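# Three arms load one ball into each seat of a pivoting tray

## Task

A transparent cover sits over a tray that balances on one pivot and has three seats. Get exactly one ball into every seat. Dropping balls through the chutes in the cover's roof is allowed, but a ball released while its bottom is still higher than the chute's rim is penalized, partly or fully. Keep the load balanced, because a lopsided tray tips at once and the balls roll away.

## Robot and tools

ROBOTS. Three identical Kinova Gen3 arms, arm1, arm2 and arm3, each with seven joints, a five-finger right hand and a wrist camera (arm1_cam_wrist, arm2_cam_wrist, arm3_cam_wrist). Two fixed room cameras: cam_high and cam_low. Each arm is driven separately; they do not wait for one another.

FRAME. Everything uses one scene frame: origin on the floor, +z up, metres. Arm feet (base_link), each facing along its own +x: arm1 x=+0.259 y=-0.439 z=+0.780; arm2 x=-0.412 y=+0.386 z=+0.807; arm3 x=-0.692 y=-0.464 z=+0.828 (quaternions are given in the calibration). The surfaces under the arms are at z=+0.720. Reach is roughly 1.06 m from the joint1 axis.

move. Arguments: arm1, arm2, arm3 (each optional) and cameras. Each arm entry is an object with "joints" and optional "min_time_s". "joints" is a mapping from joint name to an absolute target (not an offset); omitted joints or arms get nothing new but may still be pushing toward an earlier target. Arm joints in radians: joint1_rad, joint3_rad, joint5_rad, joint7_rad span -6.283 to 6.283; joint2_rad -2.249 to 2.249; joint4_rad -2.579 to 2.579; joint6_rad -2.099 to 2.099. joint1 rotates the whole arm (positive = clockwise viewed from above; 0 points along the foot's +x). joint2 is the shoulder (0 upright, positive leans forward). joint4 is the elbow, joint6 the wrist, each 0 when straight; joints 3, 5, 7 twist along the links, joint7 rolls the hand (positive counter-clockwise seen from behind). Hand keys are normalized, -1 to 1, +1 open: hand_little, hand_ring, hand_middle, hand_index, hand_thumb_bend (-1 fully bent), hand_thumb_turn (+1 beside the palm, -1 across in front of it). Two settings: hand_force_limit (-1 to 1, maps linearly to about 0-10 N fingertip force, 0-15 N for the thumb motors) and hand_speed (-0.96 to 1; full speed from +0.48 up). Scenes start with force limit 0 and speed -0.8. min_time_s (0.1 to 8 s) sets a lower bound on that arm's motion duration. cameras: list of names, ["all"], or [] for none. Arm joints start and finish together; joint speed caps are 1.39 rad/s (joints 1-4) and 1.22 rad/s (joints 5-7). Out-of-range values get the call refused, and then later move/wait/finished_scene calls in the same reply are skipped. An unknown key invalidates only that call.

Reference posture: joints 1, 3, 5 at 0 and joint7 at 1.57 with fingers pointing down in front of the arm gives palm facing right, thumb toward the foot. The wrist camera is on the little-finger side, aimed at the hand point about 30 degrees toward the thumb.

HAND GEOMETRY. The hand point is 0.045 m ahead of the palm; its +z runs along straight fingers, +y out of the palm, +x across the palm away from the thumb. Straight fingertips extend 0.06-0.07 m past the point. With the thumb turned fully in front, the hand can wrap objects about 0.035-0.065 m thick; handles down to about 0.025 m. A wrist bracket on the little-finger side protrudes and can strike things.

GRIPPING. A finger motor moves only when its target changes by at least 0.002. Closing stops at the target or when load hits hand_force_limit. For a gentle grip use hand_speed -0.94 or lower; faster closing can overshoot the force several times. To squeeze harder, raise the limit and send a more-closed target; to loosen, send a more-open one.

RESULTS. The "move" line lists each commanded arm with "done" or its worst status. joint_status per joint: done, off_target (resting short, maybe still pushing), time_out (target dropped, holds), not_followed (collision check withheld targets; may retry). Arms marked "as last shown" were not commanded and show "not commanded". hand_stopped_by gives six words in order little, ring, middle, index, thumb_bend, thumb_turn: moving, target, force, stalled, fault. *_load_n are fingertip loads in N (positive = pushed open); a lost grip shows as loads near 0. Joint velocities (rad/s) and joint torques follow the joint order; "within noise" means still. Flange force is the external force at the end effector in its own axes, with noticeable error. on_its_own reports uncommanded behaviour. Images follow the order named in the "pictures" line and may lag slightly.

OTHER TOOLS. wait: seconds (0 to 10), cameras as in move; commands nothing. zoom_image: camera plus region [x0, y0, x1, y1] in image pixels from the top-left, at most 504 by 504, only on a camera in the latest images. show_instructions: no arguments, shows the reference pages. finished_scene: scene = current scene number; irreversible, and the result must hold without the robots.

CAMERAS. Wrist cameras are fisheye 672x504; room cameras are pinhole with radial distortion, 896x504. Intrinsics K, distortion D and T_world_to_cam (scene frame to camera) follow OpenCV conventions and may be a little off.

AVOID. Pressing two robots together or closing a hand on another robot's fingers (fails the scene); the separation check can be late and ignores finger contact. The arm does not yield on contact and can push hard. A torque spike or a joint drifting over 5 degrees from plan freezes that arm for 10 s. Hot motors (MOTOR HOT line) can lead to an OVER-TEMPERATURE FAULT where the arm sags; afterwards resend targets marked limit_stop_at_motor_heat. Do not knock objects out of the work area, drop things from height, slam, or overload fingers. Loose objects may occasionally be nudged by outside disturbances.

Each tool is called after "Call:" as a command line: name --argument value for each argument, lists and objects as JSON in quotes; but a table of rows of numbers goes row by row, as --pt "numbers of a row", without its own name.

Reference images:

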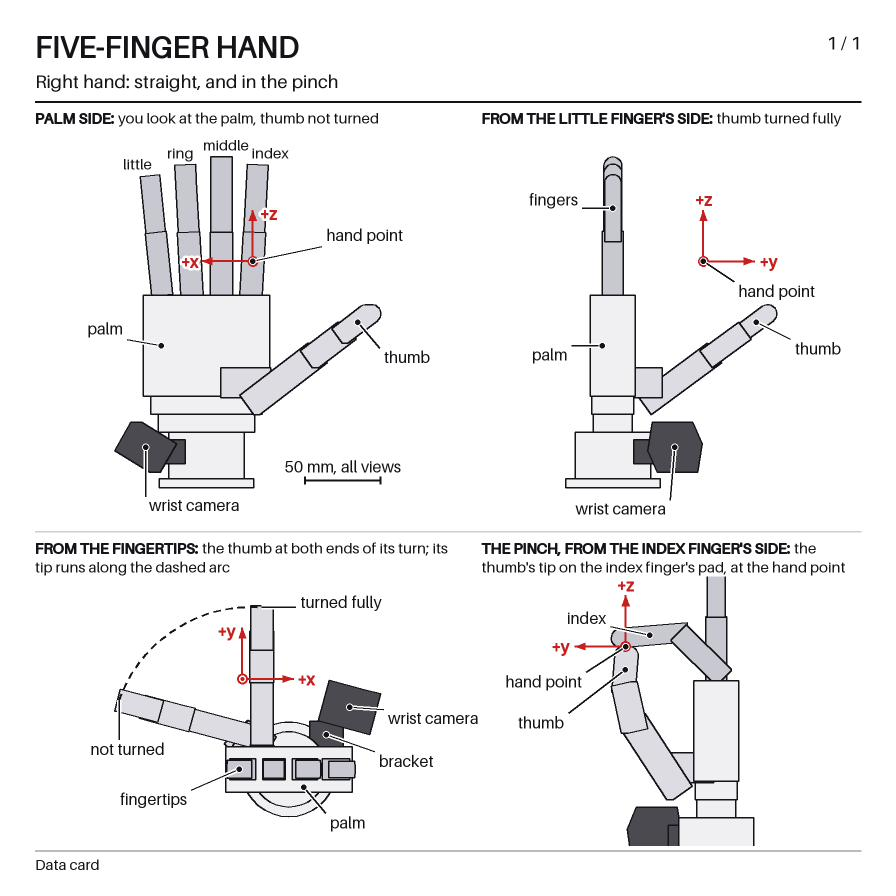

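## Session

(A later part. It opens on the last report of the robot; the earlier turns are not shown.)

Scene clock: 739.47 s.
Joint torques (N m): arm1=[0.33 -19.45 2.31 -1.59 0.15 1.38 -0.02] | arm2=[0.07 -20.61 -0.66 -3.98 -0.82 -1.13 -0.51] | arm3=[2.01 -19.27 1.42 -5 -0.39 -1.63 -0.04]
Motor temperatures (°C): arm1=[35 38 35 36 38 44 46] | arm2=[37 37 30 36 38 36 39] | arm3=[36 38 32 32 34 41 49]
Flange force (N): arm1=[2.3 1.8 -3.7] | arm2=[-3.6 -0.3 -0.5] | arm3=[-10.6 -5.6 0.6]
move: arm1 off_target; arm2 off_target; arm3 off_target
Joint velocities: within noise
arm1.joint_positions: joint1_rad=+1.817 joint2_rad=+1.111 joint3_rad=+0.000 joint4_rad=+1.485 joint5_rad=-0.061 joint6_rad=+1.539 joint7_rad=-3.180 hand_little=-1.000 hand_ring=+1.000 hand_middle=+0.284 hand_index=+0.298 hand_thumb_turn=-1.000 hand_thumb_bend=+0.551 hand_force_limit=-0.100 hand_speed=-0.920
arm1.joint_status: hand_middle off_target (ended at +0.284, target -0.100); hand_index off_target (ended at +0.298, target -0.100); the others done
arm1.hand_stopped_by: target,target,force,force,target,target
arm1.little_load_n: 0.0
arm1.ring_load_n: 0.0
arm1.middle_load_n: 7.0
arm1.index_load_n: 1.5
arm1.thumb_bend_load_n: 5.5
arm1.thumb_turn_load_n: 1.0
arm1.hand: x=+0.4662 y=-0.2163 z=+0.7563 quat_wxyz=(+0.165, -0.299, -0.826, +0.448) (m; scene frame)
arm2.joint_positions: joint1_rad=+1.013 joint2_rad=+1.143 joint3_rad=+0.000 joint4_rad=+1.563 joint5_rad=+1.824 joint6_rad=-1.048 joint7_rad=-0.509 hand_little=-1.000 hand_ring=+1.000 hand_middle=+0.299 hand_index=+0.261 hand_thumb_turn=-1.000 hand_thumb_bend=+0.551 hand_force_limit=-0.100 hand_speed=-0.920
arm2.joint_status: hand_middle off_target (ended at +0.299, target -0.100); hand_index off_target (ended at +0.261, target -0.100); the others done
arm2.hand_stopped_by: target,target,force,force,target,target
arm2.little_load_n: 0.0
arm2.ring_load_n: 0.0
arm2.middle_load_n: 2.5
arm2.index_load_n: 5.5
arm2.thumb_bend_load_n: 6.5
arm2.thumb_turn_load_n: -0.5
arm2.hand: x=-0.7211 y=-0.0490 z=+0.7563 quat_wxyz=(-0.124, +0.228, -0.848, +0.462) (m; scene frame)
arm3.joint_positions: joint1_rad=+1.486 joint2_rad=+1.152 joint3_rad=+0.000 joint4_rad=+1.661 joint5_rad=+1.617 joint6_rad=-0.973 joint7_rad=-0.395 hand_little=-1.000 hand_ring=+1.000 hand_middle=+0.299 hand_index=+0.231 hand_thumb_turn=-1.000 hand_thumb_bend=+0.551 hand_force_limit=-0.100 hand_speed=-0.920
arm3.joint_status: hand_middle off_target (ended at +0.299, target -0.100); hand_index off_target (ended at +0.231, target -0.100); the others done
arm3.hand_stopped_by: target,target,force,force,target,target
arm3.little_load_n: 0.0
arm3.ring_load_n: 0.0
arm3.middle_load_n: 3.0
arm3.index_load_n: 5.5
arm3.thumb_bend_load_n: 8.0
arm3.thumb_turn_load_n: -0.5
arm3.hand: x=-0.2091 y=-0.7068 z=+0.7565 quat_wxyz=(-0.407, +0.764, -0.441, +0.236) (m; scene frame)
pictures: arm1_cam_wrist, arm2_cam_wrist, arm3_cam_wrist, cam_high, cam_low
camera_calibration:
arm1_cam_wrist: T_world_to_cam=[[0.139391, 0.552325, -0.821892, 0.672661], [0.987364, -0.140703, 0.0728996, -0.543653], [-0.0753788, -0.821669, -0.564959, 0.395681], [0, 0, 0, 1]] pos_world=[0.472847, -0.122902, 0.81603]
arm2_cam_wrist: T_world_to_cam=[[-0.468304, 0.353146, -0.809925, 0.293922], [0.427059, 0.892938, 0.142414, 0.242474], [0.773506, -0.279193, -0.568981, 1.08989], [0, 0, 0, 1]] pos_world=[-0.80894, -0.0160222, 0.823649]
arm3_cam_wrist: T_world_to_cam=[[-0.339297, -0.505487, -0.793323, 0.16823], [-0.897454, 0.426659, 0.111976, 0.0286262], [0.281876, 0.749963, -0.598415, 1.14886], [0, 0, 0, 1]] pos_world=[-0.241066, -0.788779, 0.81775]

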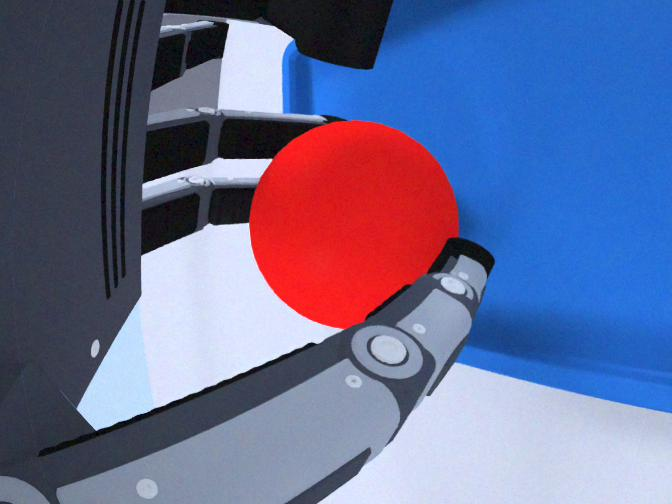

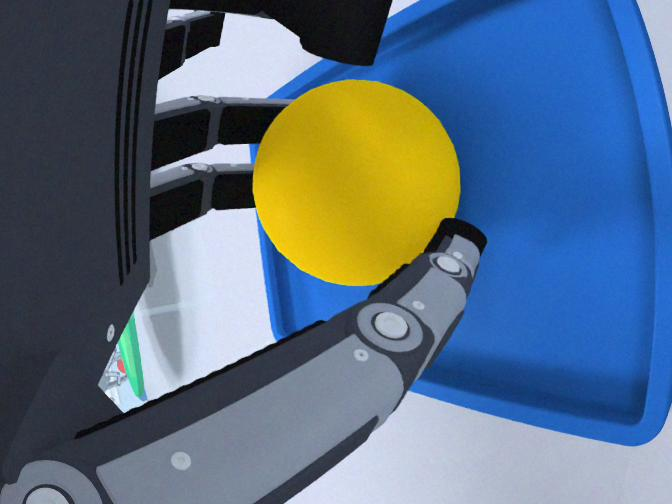

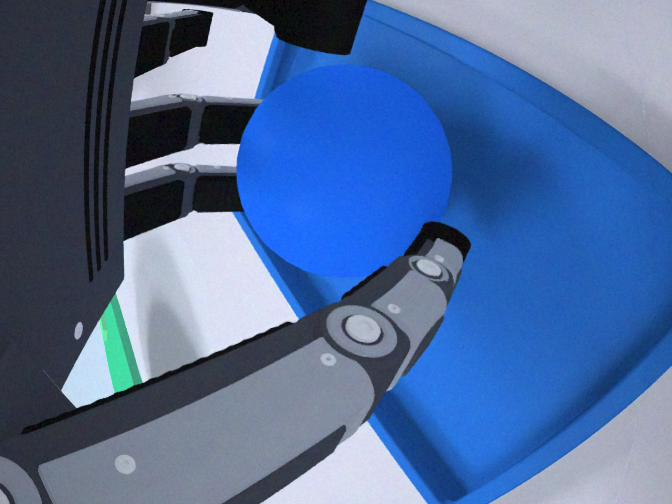

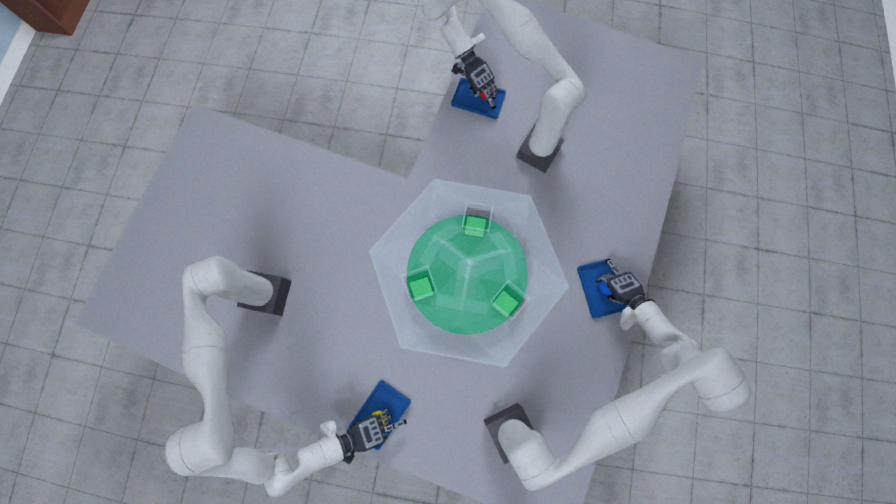

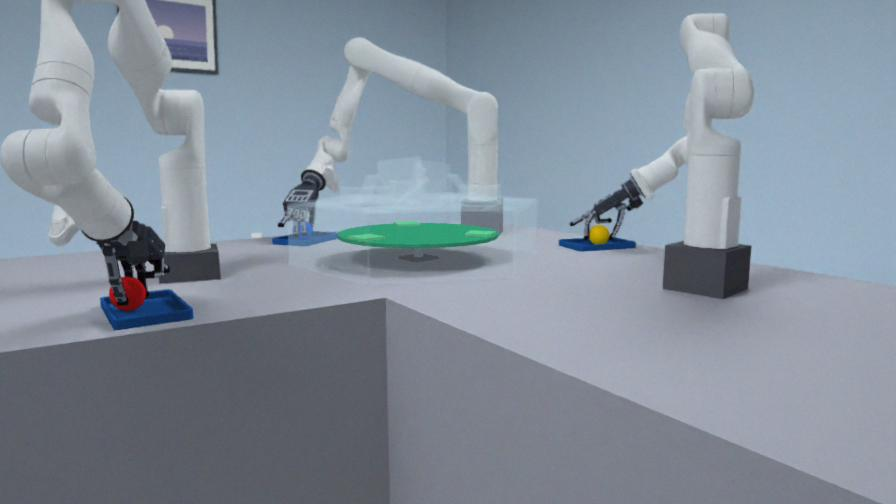

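Call:
move --arm1 '{"joints": {"joint1_rad": 1.817, "joint2_rad": 1.0116, "joint4_rad": 1.507, "joint5_rad": -0.0615, "joint6_rad": 1.6161, "joint7_rad": -3.1844}, "min_time_s": 1.5}' --arm2 '{"joints": {"joint1_rad": 1.013, "joint2_rad": 1.037, "joint4_rad": 1.5952, "joint5_rad": 1.864, "joint6_rad": -1.0674, "joint7_rad": -0.5904}, "min_time_s": 1.5}' --arm3 '{"joints": {"joint1_rad": 1.4861, "joint2_rad": 1.0403, "joint4_rad": 1.6988, "joint5_rad": 1.6662, "joint6_rad": -0.9784, "joint7_rad": -0.4835}, "min_time_s": 1.5}' --cameras '["arm1_cam_wrist","arm2_cam_wrist","arm3_cam_wrist"]'

Scene clock: 750.73 s.
Joint torques (N m): arm1=[0.2 -20.14 2.21 -1.44 0.03 2.65 -0.07] | arm2=[-0.31 -22.15 -1.89 -4.91 -1.43 -2.06 -0.54] | arm3=[1.75 -20.73 0.44 -6.06 -0.84 -2.52 -0.07]
Motor temperatures (°C): arm1=[35 38 35 36 38 44 46] | arm2=[37 37 30 36 38 36 39] | arm3=[36 38 32 32 34 41 49]
Flange force (N): arm1=[1.9 5.6 -2.2] | arm2=[-2.9 3.7 1.2] | arm3=[-10.5 -1.5 2.8]
move: arm1 done; arm2 done; arm3 done
Joint velocities: within noise
arm1.joint_positions: joint1_rad=+1.817 joint2_rad=+1.012 joint3_rad=+0.000 joint4_rad=+1.507 joint5_rad=-0.061 joint6_rad=+1.616 joint7_rad=-3.184 hand_little=-1.000 hand_ring=+1.000 hand_middle=+0.284 hand_index=+0.298 hand_thumb_turn=-1.000 hand_thumb_bend=+0.551 hand_force_limit=-0.100 hand_speed=-0.920
arm1.joint_status: all done
arm1.hand_stopped_by: target,target,force,force,target,target
arm1.little_load_n: 0.0
arm1.ring_load_n: 0.0
arm1.middle_load_n: 6.0
arm1.index_load_n: 1.0
arm1.thumb_bend_load_n: 6.5
arm1.thumb_turn_load_n: 1.0
arm1.hand: x=+0.4665 y=-0.2165 z=+0.8061 quat_wxyz=(+0.165, -0.299, -0.827, +0.448) (m; scene frame)
arm2.joint_positions: joint1_rad=+1.013 joint2_rad=+1.037 joint3_rad=+0.000 joint4_rad=+1.595 joint5_rad=+1.864 joint6_rad=-1.067 joint7_rad=-0.590 hand_little=-1.000 hand_ring=+1.000 hand_middle=+0.299 hand_index=+0.261 hand_thumb_turn=-1.000 hand_thumb_bend=+0.552 hand_force_limit=-0.100 hand_speed=-0.920
arm2.joint_status: all done
arm2.hand_stopped_by: target,target,force,force,target,target
arm2.little_load_n: 0.0
arm2.ring_load_n: 0.0
arm2.middle_load_n: 2.0
arm2.index_load_n: 5.0
arm2.thumb_bend_load_n: 7.5
arm2.thumb_turn_load_n: 0.0
arm2.hand: x=-0.7210 y=-0.0488 z=+0.8063 quat_wxyz=(-0.124, +0.228, -0.848, +0.461) (m; scene frame)
arm3.joint_positions: joint1_rad=+1.486 joint2_rad=+1.040 joint3_rad=+0.000 joint4_rad=+1.699 joint5_rad=+1.666 joint6_rad=-0.978 joint7_rad=-0.483 hand_little=-1.000 hand_ring=+1.000 hand_middle=+0.299 hand_index=+0.231 hand_thumb_turn=-1.000 hand_thumb_bend=+0.552 hand_force_limit=-0.100 hand_speed=-0.920
arm3.joint_status: all done
arm3.hand_stopped_by: target,target,force,force,target,target
arm3.little_load_n: 0.0
arm3.ring_load_n: 0.0
arm3.middle_load_n: 2.0
arm3.index_load_n: 5.0
arm3.thumb_bend_load_n: 9.5
arm3.thumb_turn_load_n: 0.0
arm3.hand: x=-0.2084 y=-0.7064 z=+0.8064 quat_wxyz=(-0.407, +0.765, -0.441, +0.236) (m; scene frame)
pictures: arm1_cam_wrist, arm2_cam_wrist, arm3_cam_wrist
camera_calibration:
arm1_cam_wrist: T_world_to_cam=[[0.139517, 0.552743, -0.82159, 0.713416], [0.987362, -0.140648, 0.0730427, -0.547717], [-0.0751813, -0.821397, -0.56538, 0.424121], [0, 0, 0, 1]] pos_world=[0.473147, -0.123, 0.865932]
arm2_cam_wrist: T_world_to_cam=[[-0.468213, 0.353404, -0.809866, 0.334455], [0.427122, 0.892865, 0.142688, 0.235031], [0.773527, -0.279103, -0.568997, 1.11832], [0, 0, 0, 1]] pos_world=[-0.80884, -0.0159224, 0.873648]
arm3_cam_wrist: T_world_to_cam=[[-0.33933, -0.505571, -0.793255, 0.208089], [-0.897476, 0.426601, 0.112024, 0.023313], [0.281767, 0.74994, -0.598496, 1.17828], [0, 0, 0, 1]] pos_world=[-0.240466, -0.788379, 0.86765]

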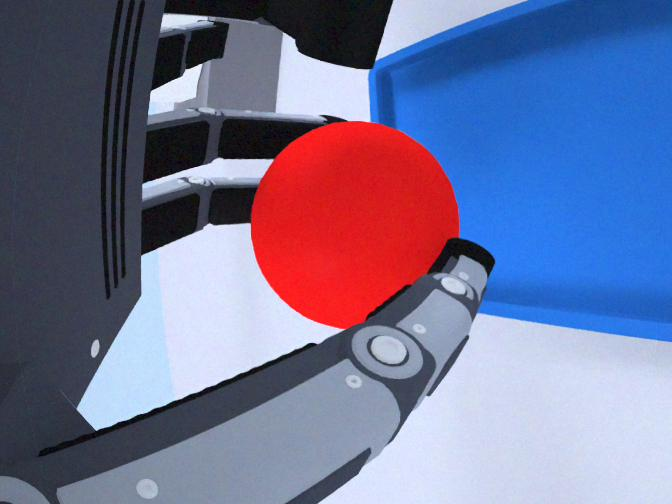

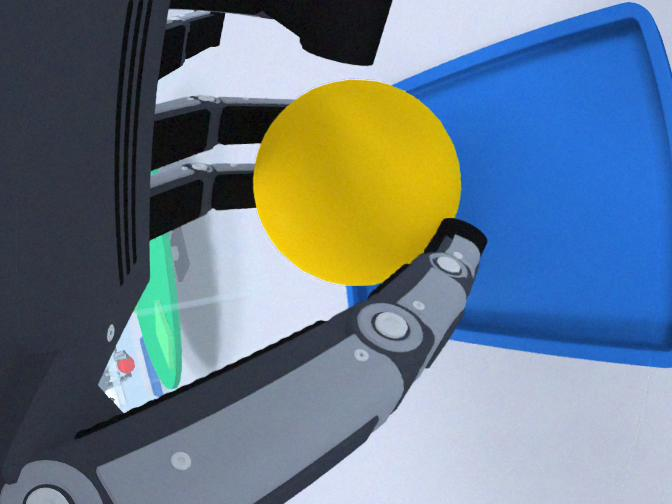

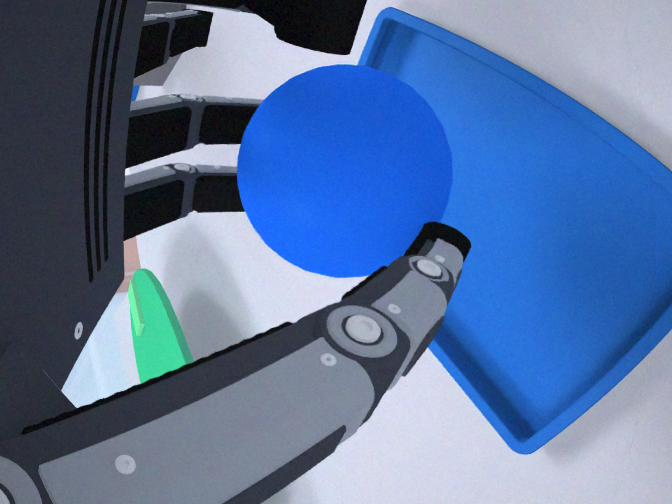

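Call:
move --arm1 '{"joints": {"joint1_rad": 1.817, "joint2_rad": 0.6889, "joint4_rad": 1.4034, "joint5_rad": -0.069, "joint6_rad": 2.0418, "joint7_rad": -3.2129}, "min_time_s": 2}' --arm2 '{"joints": {"joint1_rad": 1.013, "joint2_rad": 0.6845, "joint4_rad": 1.5403, "joint5_rad": 2.0385, "joint6_rad": -1.2211, "joint7_rad": -1.0061}, "min_time_s": 2}' --arm3 '{"joints": {"joint1_rad": 1.4861, "joint2_rad": 0.6477, "joint4_rad": 1.6628, "joint5_rad": 1.9238, "joint6_rad": -1.0762, "joint7_rad": -0.9735}, "min_time_s": 2}' --cameras '[]'

Call:
move --arm1 '{"joints": {"joint1_rad": 0.7063, "joint2_rad": 0.2292, "joint4_rad": 2.2117, "joint5_rad": -1.2633, "joint6_rad": 1.0586, "joint7_rad": -3.964}, "min_time_s": 3}' --arm2 '{"joints": {"joint1_rad": 0.1684, "joint2_rad": 0.4521, "joint4_rad": 2.0048, "joint5_rad": 1.6062, "joint6_rad": -0.8206, "joint7_rad": -0.8534}, "min_time_s": 3}' --arm3 '{"joints": {"joint1_rad": 1.0135, "joint2_rad": 0.4893, "joint4_rad": 1.9915, "joint5_rad": 2.1035, "joint6_rad": -1.2502, "joint7_rad": -0.6819}, "min_time_s": 3}' --cameras '["all"]'

Scene clock: 799.93 s.
Joint torques (N m): arm1=[0.2 -18.45 2.12 -3.95 -0.03 2.66 -0.06] | arm2=[-0.45 -20.18 -1.29 -7.44 -2.28 -1.41 -0.6] | arm3=[1.72 -18.52 0.97 -9.1 -1.67 -1.71 -0.08]
Motor temperatures (°C): arm1=[35 38 35 36 38 44 46] | arm2=[37 38 30 36 38 36 39] | arm3=[36 40 32 31 34 42 49]
Flange force (N): arm1=[1.3 4.3 -3.7] | arm2=[-1.8 4.5 1.4] | arm3=[-10.6 2.0 4.7]
move: arm1 done; arm2 done; arm3 done
Joint velocities: within noise
arm1.joint_positions: joint1_rad=+1.817 joint2_rad=+0.689 joint3_rad=+0.000 joint4_rad=+1.403 joint5_rad=-0.069 joint6_rad=+2.042 joint7_rad=-3.213 hand_little=-1.000 hand_ring=+1.000 hand_middle=+0.284 hand_index=+0.298 hand_thumb_turn=-1.000 hand_thumb_bend=+0.551 hand_force_limit=-0.100 hand_speed=-0.920
arm1.joint_status: all done
arm1.hand_stopped_by: target,target,force,force,target,target
arm1.little_load_n: 0.0
arm1.ring_load_n: 0.0
arm1.middle_load_n: 6.0
arm1.index_load_n: 1.5
arm1.thumb_bend_load_n: 6.5
arm1.thumb_turn_load_n: 1.0
arm1.hand: x=+0.4674 y=-0.2173 z=+1.0064 quat_wxyz=(+0.165, -0.299, -0.826, +0.448) (m; scene frame)
arm2.joint_positions: joint1_rad=+1.013 joint2_rad=+0.685 joint3_rad=+0.000 joint4_rad=+1.540 joint5_rad=+2.039 joint6_rad=-1.221 joint7_rad=-1.006 hand_little=-1.000 hand_ring=+1.000 hand_middle=+0.299 hand_index=+0.261 hand_thumb_turn=-1.000 hand_thumb_bend=+0.552 hand_force_limit=-0.100 hand_speed=-0.920
arm2.joint_status: all done
arm2.hand_stopped_by: target,target,force,force,target,target
arm2.little_load_n: 0.0
arm2.ring_load_n: 0.0
arm2.middle_load_n: 2.0
arm2.index_load_n: 5.0
arm2.thumb_bend_load_n: 7.5
arm2.thumb_turn_load_n: 0.0
arm2.hand: x=-0.7210 y=-0.0486 z=+1.0015 quat_wxyz=(-0.124, +0.228, -0.848, +0.461) (m; scene frame)
arm3.joint_positions: joint1_rad=+1.486 joint2_rad=+0.648 joint3_rad=+0.000 joint4_rad=+1.663 joint5_rad=+1.924 joint6_rad=-1.076 joint7_rad=-0.973 hand_little=-1.000 hand_ring=+1.000 hand_middle=+0.299 hand_index=+0.231 hand_thumb_turn=-1.000 hand_thumb_bend=+0.552 hand_force_limit=-0.100 hand_speed=-0.920
arm3.joint_status: all done
arm3.hand_stopped_by: target,target,force,force,target,target
arm3.little_load_n: 0.0
arm3.ring_load_n: 0.0
arm3.middle_load_n: 2.0
arm3.index_load_n: 5.0
arm3.thumb_bend_load_n: 9.5
arm3.thumb_turn_load_n: 0.0
arm3.hand: x=-0.2060 y=-0.7044 z=+1.0065 quat_wxyz=(-0.407, +0.764, -0.441, +0.235) (m; scene frame)
pictures: none
No camera images: "cameras" was empty.

Scene clock: 803.23 s.
Joint torques (N m): arm1=[0.36 -11.32 1.55 -4.85 -1.44 1.94 -0.06] | arm2=[-0.3 -15.92 -0.88 -7.24 -1.65 -1.66 -0.57] | arm3=[1.6 -13.79 1.25 -6.93 -1.3 -2.28 -0.08]
Motor temperatures (°C): arm1=[35 38 35 36 38 44 46] | arm2=[37 38 30 36 38 36 39] | arm3=[36 40 32 31 34 42 49]
Flange force (N): arm1=[4.0 0.1 5.7] | arm2=[-0.9 5.2 1.3] | arm3=[-7.0 -0.7 8.5]
move: arm1 done; arm2 done; arm3 done
Joint velocities: within noise
arm1.joint_positions: joint1_rad=+0.706 joint2_rad=+0.229 joint3_rad=+0.000 joint4_rad=+2.212 joint5_rad=-1.263 joint6_rad=+1.059 joint7_rad=-3.964 hand_little=-1.000 hand_ring=+1.000 hand_middle=+0.284 hand_index=+0.298 hand_thumb_turn=-1.000 hand_thumb_bend=+0.552 hand_force_limit=-0.100 hand_speed=-0.920
arm1.joint_status: all done
arm1.hand_stopped_by: target,target,force,force,target,target
arm1.little_load_n: 0.0
arm1.ring_load_n: 0.0
arm1.middle_load_n: 6.0
arm1.index_load_n: 1.5
arm1.thumb_bend_load_n: 7.0
arm1.thumb_turn_load_n: 1.0
arm1.hand: x=-0.0695 y=-0.2750 z=+1.0100 quat_wxyz=(+0.276, -0.502, -0.720, +0.391) (m; scene frame)
arm2.joint_positions: joint1_rad=+0.168 joint2_rad=+0.452 joint3_rad=+0.000 joint4_rad=+2.005 joint5_rad=+1.606 joint6_rad=-0.821 joint7_rad=-0.853 hand_little=-1.000 hand_ring=+1.000 hand_middle=+0.299 hand_index=+0.261 hand_thumb_turn=-1.000 hand_thumb_bend=+0.552 hand_force_limit=-0.100 hand_speed=-0.920
arm2.joint_status: all done
arm2.hand_stopped_by: target,target,force,force,target,target
arm2.little_load_n: 0.0
arm2.ring_load_n: 0.0
arm2.middle_load_n: 2.0
arm2.index_load_n: 5.0
arm2.thumb_bend_load_n: 7.5
arm2.thumb_turn_load_n: 0.0
arm2.hand: x=-0.3046 y=-0.1141 z=+1.0020 quat_wxyz=(-0.202, +0.372, -0.796, +0.433) (m; scene frame)
arm3.joint_positions: joint1_rad=+1.013 joint2_rad=+0.489 joint3_rad=+0.000 joint4_rad=+1.991 joint5_rad=+2.103 joint6_rad=-1.250 joint7_rad=-0.682 hand_little=-1.000 hand_ring=+1.000 hand_middle=+0.299 hand_index=+0.231 hand_thumb_turn=-1.000 hand_thumb_bend=+0.552 hand_force_limit=-0.100 hand_speed=-0.920
arm3.joint_status: all done
arm3.hand_stopped_by: target,target,force,force,target,target
arm3.little_load_n: 0.0
arm3.ring_load_n: 0.0
arm3.middle_load_n: 2.0
arm3.index_load_n: 5.0
arm3.thumb_bend_load_n: 9.0
arm3.thumb_turn_load_n: -0.5
arm3.hand: x=-0.3287 y=-0.3973 z=+1.0048 quat_wxyz=(-0.471, +0.878, -0.079, +0.036) (m; scene frame)
pictures: arm1_cam_wrist, arm2_cam_wrist, arm3_cam_wrist, cam_high, cam_low
camera_calibration:
arm1_cam_wrist: T_world_to_cam=[[0.39483, 0.407168, -0.823604, 0.967763], [0.785022, -0.61525, 0.0721715, -0.185291], [-0.477336, -0.675043, -0.562555, 0.460395], [0, 0, 0, 1]] pos_world=[-0.0168813, -0.197256, 1.06942]
arm2_cam_wrist: T_world_to_cam=[[-0.561166, 0.17155, -0.80973, 0.661703], [0.0958725, 0.985173, 0.142277, -0.00249877], [0.822132, 0.00221014, -0.569293, 0.936586], [0, 0, 0, 1]] pos_world=[-0.398432, -0.113123, 1.06935]
arm3_cam_wrist: T_world_to_cam=[[0.16022, -0.579698, -0.798924, 0.621454], [-0.902478, -0.413878, 0.119321, -0.581554], [-0.399827, 0.701894, -0.589476, 0.846849], [0, 0, 0, 1]] pos_world=[-0.285816, -0.474835, 1.06508]

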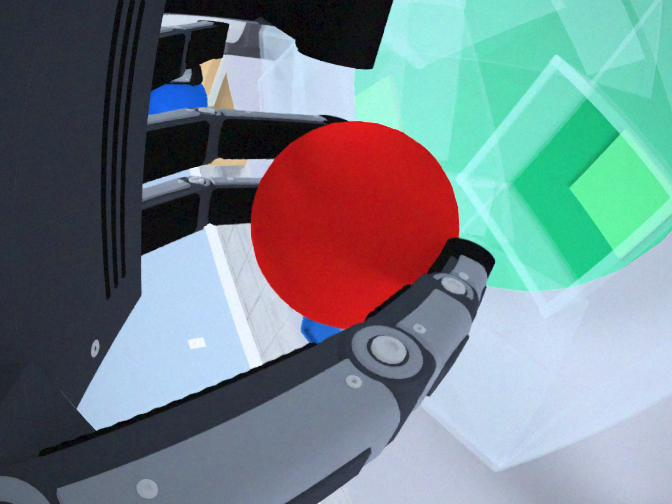

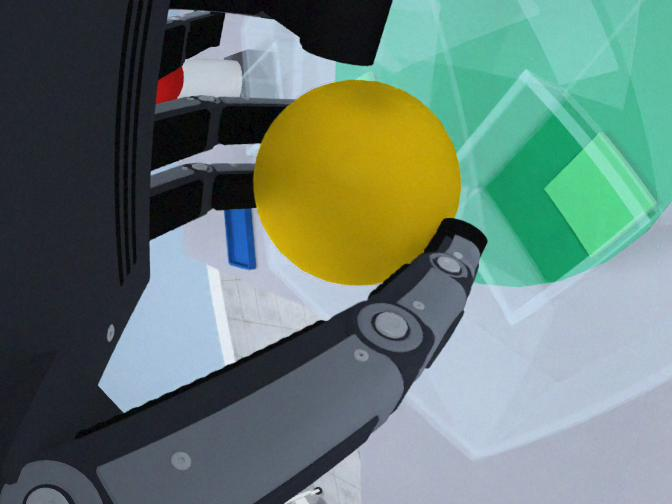

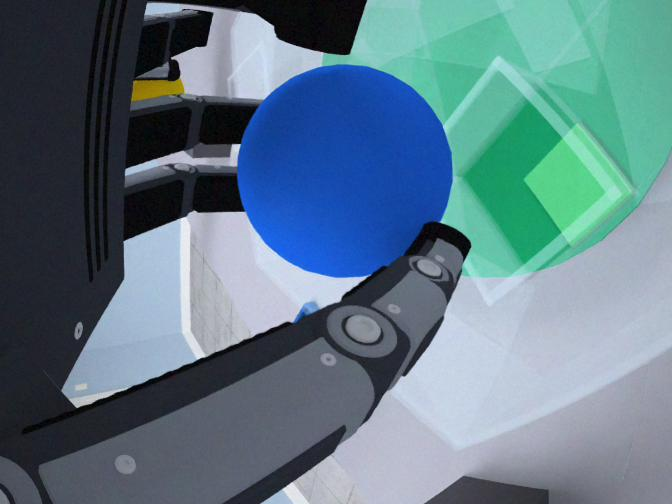

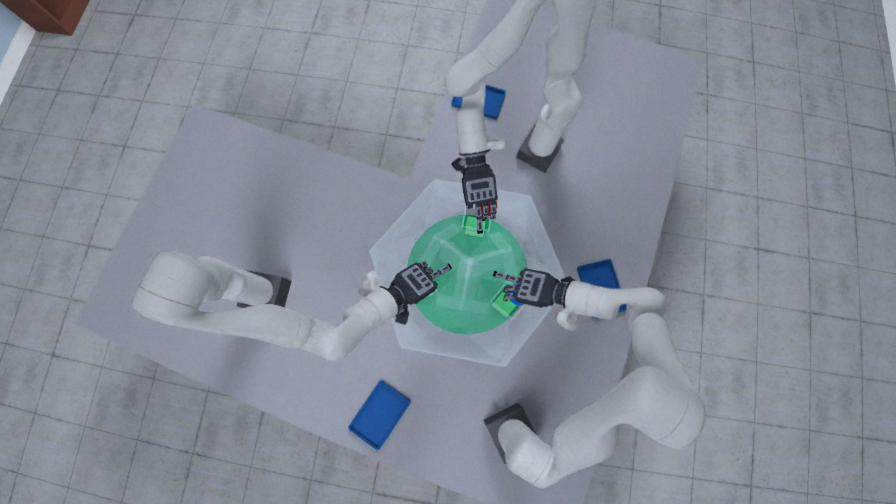

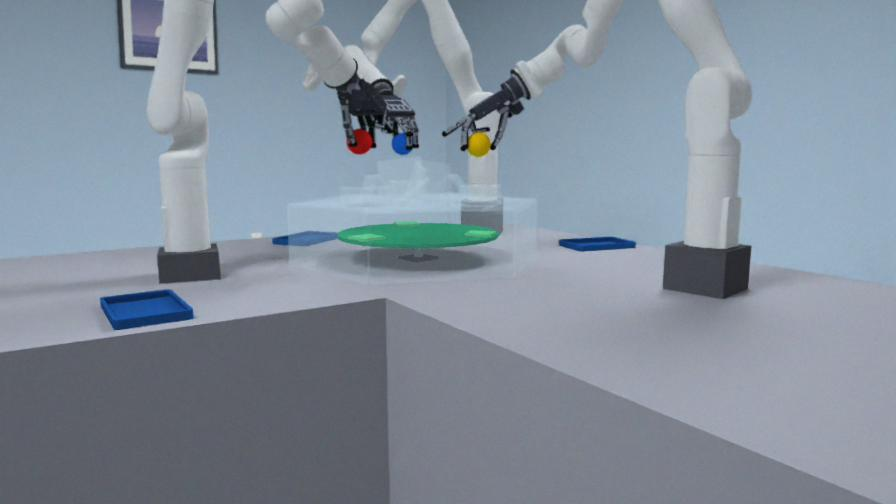

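Call:
zoom_image --camera "arm1_cam_wrist" --region '[440, 30, 672, 340]'

Call:
zoom_image --camera "arm2_cam_wrist" --region '[440, 50, 672, 340]'

Call:
zoom_image --camera "arm3_cam_wrist" --region '[420, 40, 660, 330]'

Call:
zoom_image --camera "cam_low" --region '[320, 90, 540, 250]'

Scaled by 1.626 from the camera's 672x504 image, which has a finer 960x720 frame.

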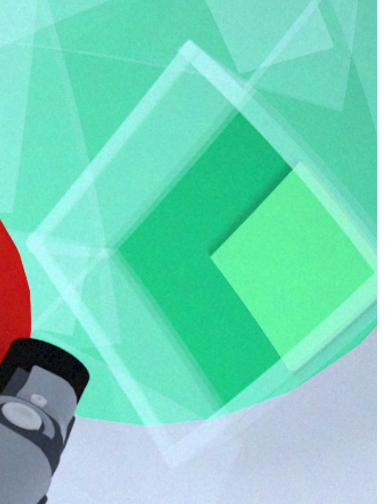

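Scaled by 1.738 from the camera's 672x504 image, which has a finer 960x720 frame.

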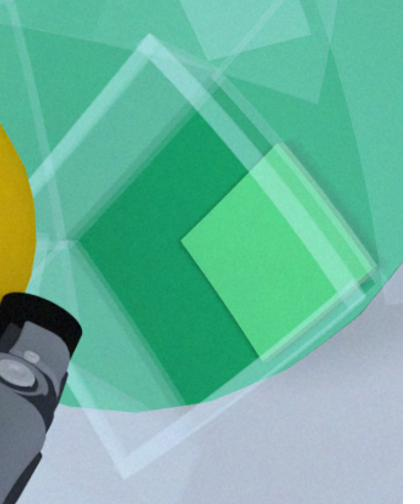

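Scaled by 1.738 from the camera's 672x504 image, which has a finer 960x720 frame.

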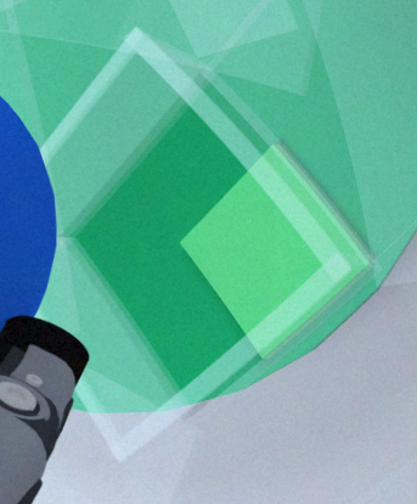

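Scaled by 2.291 from the camera's 896x504 image, which has a finer 1280x720 frame.

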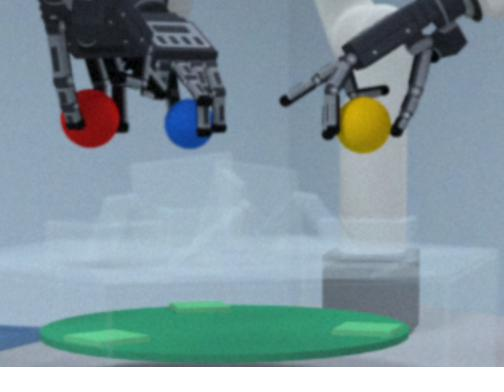

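Call:
move --arm1 '{"joints": {"joint1_rad": 0.7282, "joint2_rad": 0.3902, "joint4_rad": 2.2308, "joint5_rad": -1.3497, "joint6_rad": 1.0236, "joint7_rad": -3.7583}, "min_time_s": 1.5}' --arm2 '{"joints": {"joint1_rad": 0.1616, "joint2_rad": 0.5351, "joint4_rad": 2.0817, "joint5_rad": 1.4514, "joint6_rad": -0.8232, "joint7_rad": -0.635}, "min_time_s": 1.5}' --arm3 '{"joints": {"joint1_rad": 0.9924, "joint2_rad": 0.5797, "joint4_rad": 2.0675, "joint5_rad": 2.0317, "joint6_rad": -1.1605, "joint7_rad": -0.5312}, "min_time_s": 1.5}' --cameras '["all"]'

Call:
zoom_image --camera "cam_low" --region '[320, 120, 540, 250]'

Call:
zoom_image --camera "cam_high" --region '[380, 180, 560, 340]'

Scene clock: 869.03 s.
Joint torques (N m): arm1=[0.37 -12.95 1.25 -3.49 -1.09 2.23 -0.08] | arm2=[-0.25 -16.25 -0.96 -6.22 -1.32 -1.98 -0.54] | arm3=[1.58 -14.19 1.02 -5.76 -1 -2.5 -0.1]
Motor temperatures (°C): arm1=[35 38 35 36 38 44 46] | arm2=[37 38 30 36 38 36 39] | arm3=[35 39 32 31 34 42 49]
Flange force (N): arm1=[3.7 1.0 5.6] | arm2=[-1.5 5.3 1.1] | arm3=[-7.3 -1.4 8.1]
move: arm1 done; arm2 done; arm3 done
Joint velocities: within noise
arm1.joint_positions: joint1_rad=+0.728 joint2_rad=+0.390 joint3_rad=+0.000 joint4_rad=+2.231 joint5_rad=-1.350 joint6_rad=+1.024 joint7_rad=-3.758 hand_little=-1.000 hand_ring=+1.000 hand_middle=+0.284 hand_index=+0.298 hand_thumb_turn=-1.000 hand_thumb_bend=+0.552 hand_force_limit=-0.100 hand_speed=-0.920
arm1.joint_status: all done
arm1.hand_stopped_by: target,target,force,force,target,target
arm1.little_load_n: 0.0
arm1.ring_load_n: -0.5
arm1.middle_load_n: 6.0
arm1.index_load_n: 1.0
arm1.thumb_bend_load_n: 6.5
arm1.thumb_turn_load_n: 1.0
arm1.hand: x=-0.0719 y=-0.2561 z=+0.9571 quat_wxyz=(+0.276, -0.502, -0.720, +0.391) (m; scene frame)
arm2.joint_positions: joint1_rad=+0.162 joint2_rad=+0.535 joint3_rad=+0.000 joint4_rad=+2.082 joint5_rad=+1.451 joint6_rad=-0.823 joint7_rad=-0.635 hand_little=-1.000 hand_ring=+1.000 hand_middle=+0.299 hand_index=+0.261 hand_thumb_turn=-1.000 hand_thumb_bend=+0.552 hand_force_limit=-0.100 hand_speed=-0.920
arm2.joint_status: all done
arm2.hand_stopped_by: target,target,force,force,target,target
arm2.little_load_n: 0.0
arm2.ring_load_n: 0.0
arm2.middle_load_n: 2.0
arm2.index_load_n: 5.0
arm2.thumb_bend_load_n: 7.5
arm2.thumb_turn_load_n: 0.0
arm2.hand: x=-0.3003 y=-0.1044 z=+0.9568 quat_wxyz=(-0.202, +0.372, -0.796, +0.433) (m; scene frame)
arm3.joint_positions: joint1_rad=+0.992 joint2_rad=+0.580 joint3_rad=+0.000 joint4_rad=+2.068 joint5_rad=+2.032 joint6_rad=-1.161 joint7_rad=-0.531 hand_little=-1.000 hand_ring=+1.000 hand_middle=+0.299 hand_index=+0.231 hand_thumb_turn=-1.000 hand_thumb_bend=+0.552 hand_force_limit=-0.100 hand_speed=-0.920
arm3.joint_status: all done
arm3.hand_stopped_by: target,target,force,force,target,target
arm3.little_load_n: 0.0
arm3.ring_load_n: 0.0
arm3.middle_load_n: 2.0
arm3.index_load_n: 5.0
arm3.thumb_bend_load_n: 9.0
arm3.thumb_turn_load_n: -0.5
arm3.hand: x=-0.3359 y=-0.3862 z=+0.9569 quat_wxyz=(-0.471, +0.878, -0.079, +0.036) (m; scene frame)
pictures: arm1_cam_wrist, arm2_cam_wrist, arm3_cam_wrist, cam_high, cam_low
camera_calibration:
arm1_cam_wrist: T_world_to_cam=[[0.394615, 0.407293, -0.823645, 0.917588], [0.784949, -0.615389, 0.0717658, -0.167581], [-0.477633, -0.67484, -0.562546, 0.442326], [0, 0, 0, 1]] pos_world=[-0.0192826, -0.178355, 1.01662]
arm2_cam_wrist: T_world_to_cam=[[-0.561134, 0.171741, -0.809712, 0.625884], [0.0960635, 0.98514, 0.142377, -0.00596793], [0.822132, 0.0021086, -0.569293, 0.907288], [0, 0, 0, 1]] pos_world=[-0.394133, -0.103524, 1.02415]
arm3_cam_wrist: T_world_to_cam=[[0.160095, -0.579754, -0.798908, 0.590637], [-0.902501, -0.413797, 0.119431, -0.577864], [-0.399826, 0.701895, -0.589476, 0.808014], [0, 0, 0, 1]] pos_world=[-0.293016, -0.463836, 1.01718]

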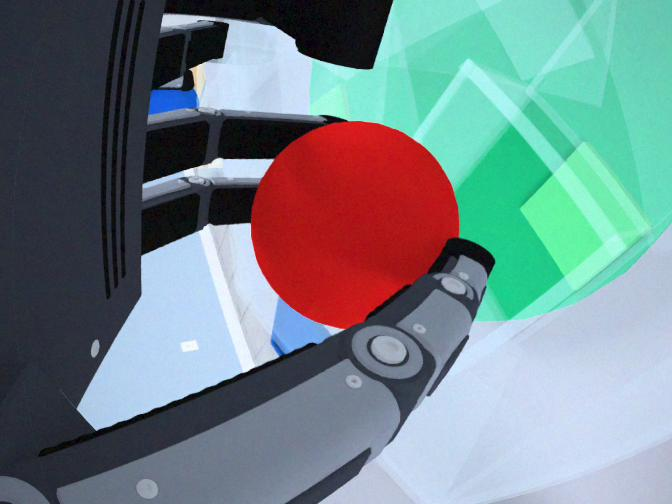

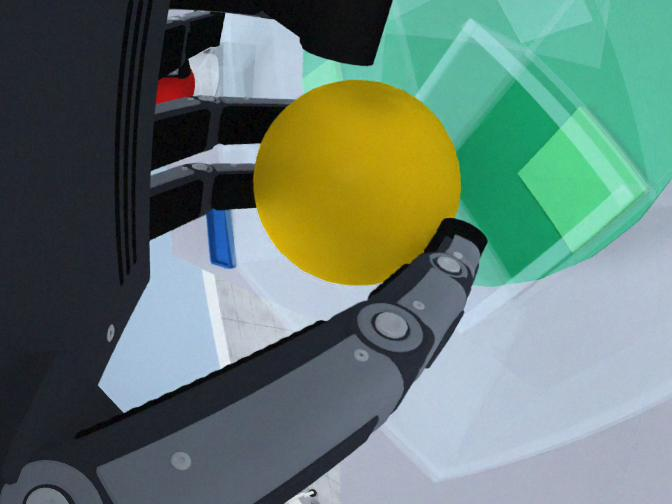

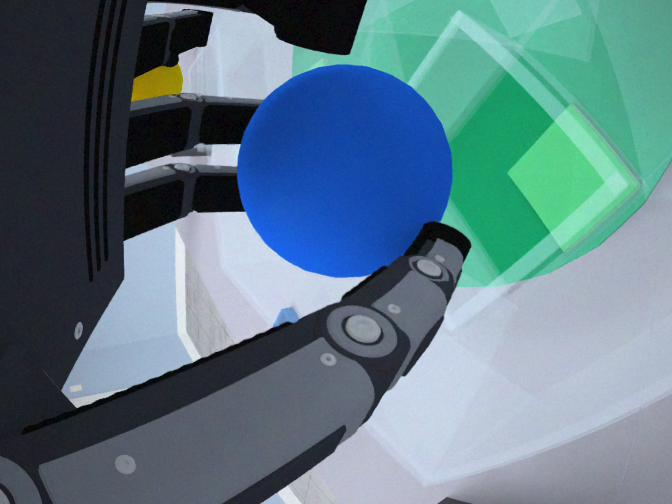

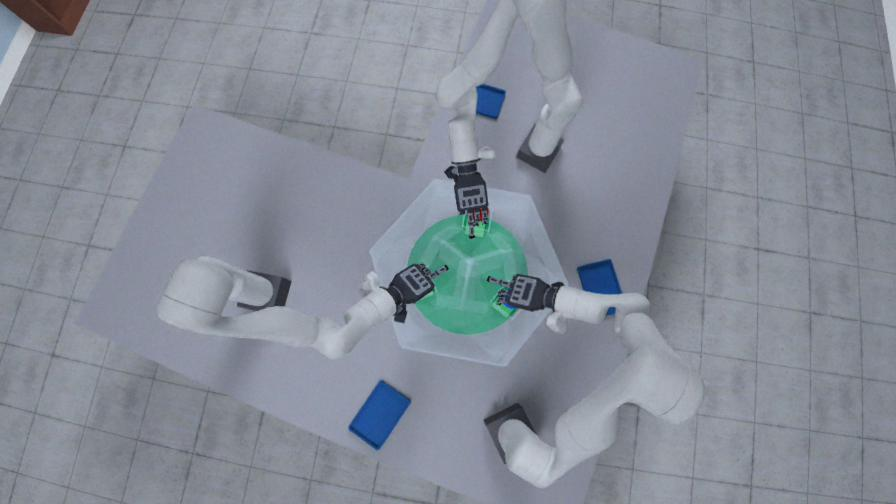

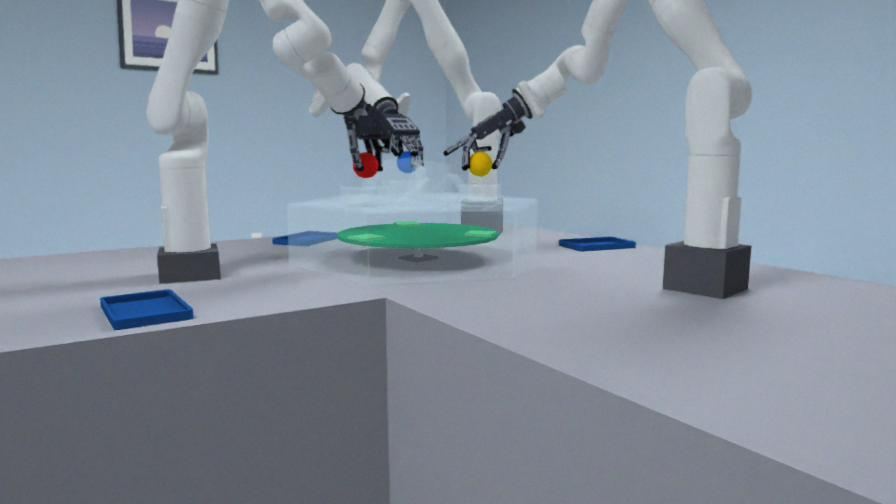

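Scaled by 2.291 from the camera's 896x504 image, which has a finer 1280x720 frame.

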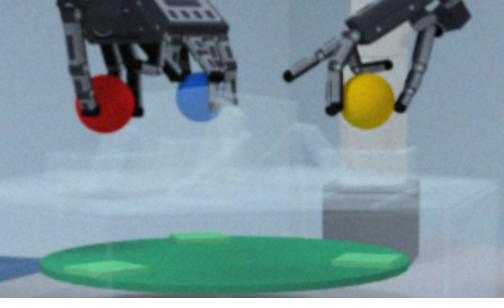

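Scaled by 2.800 from the camera's 896x504 image, which has a finer 1280x720 frame.

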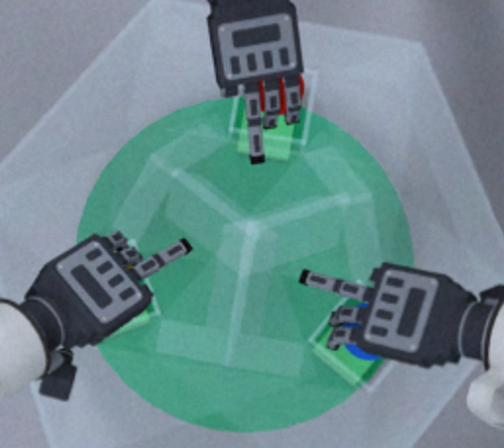

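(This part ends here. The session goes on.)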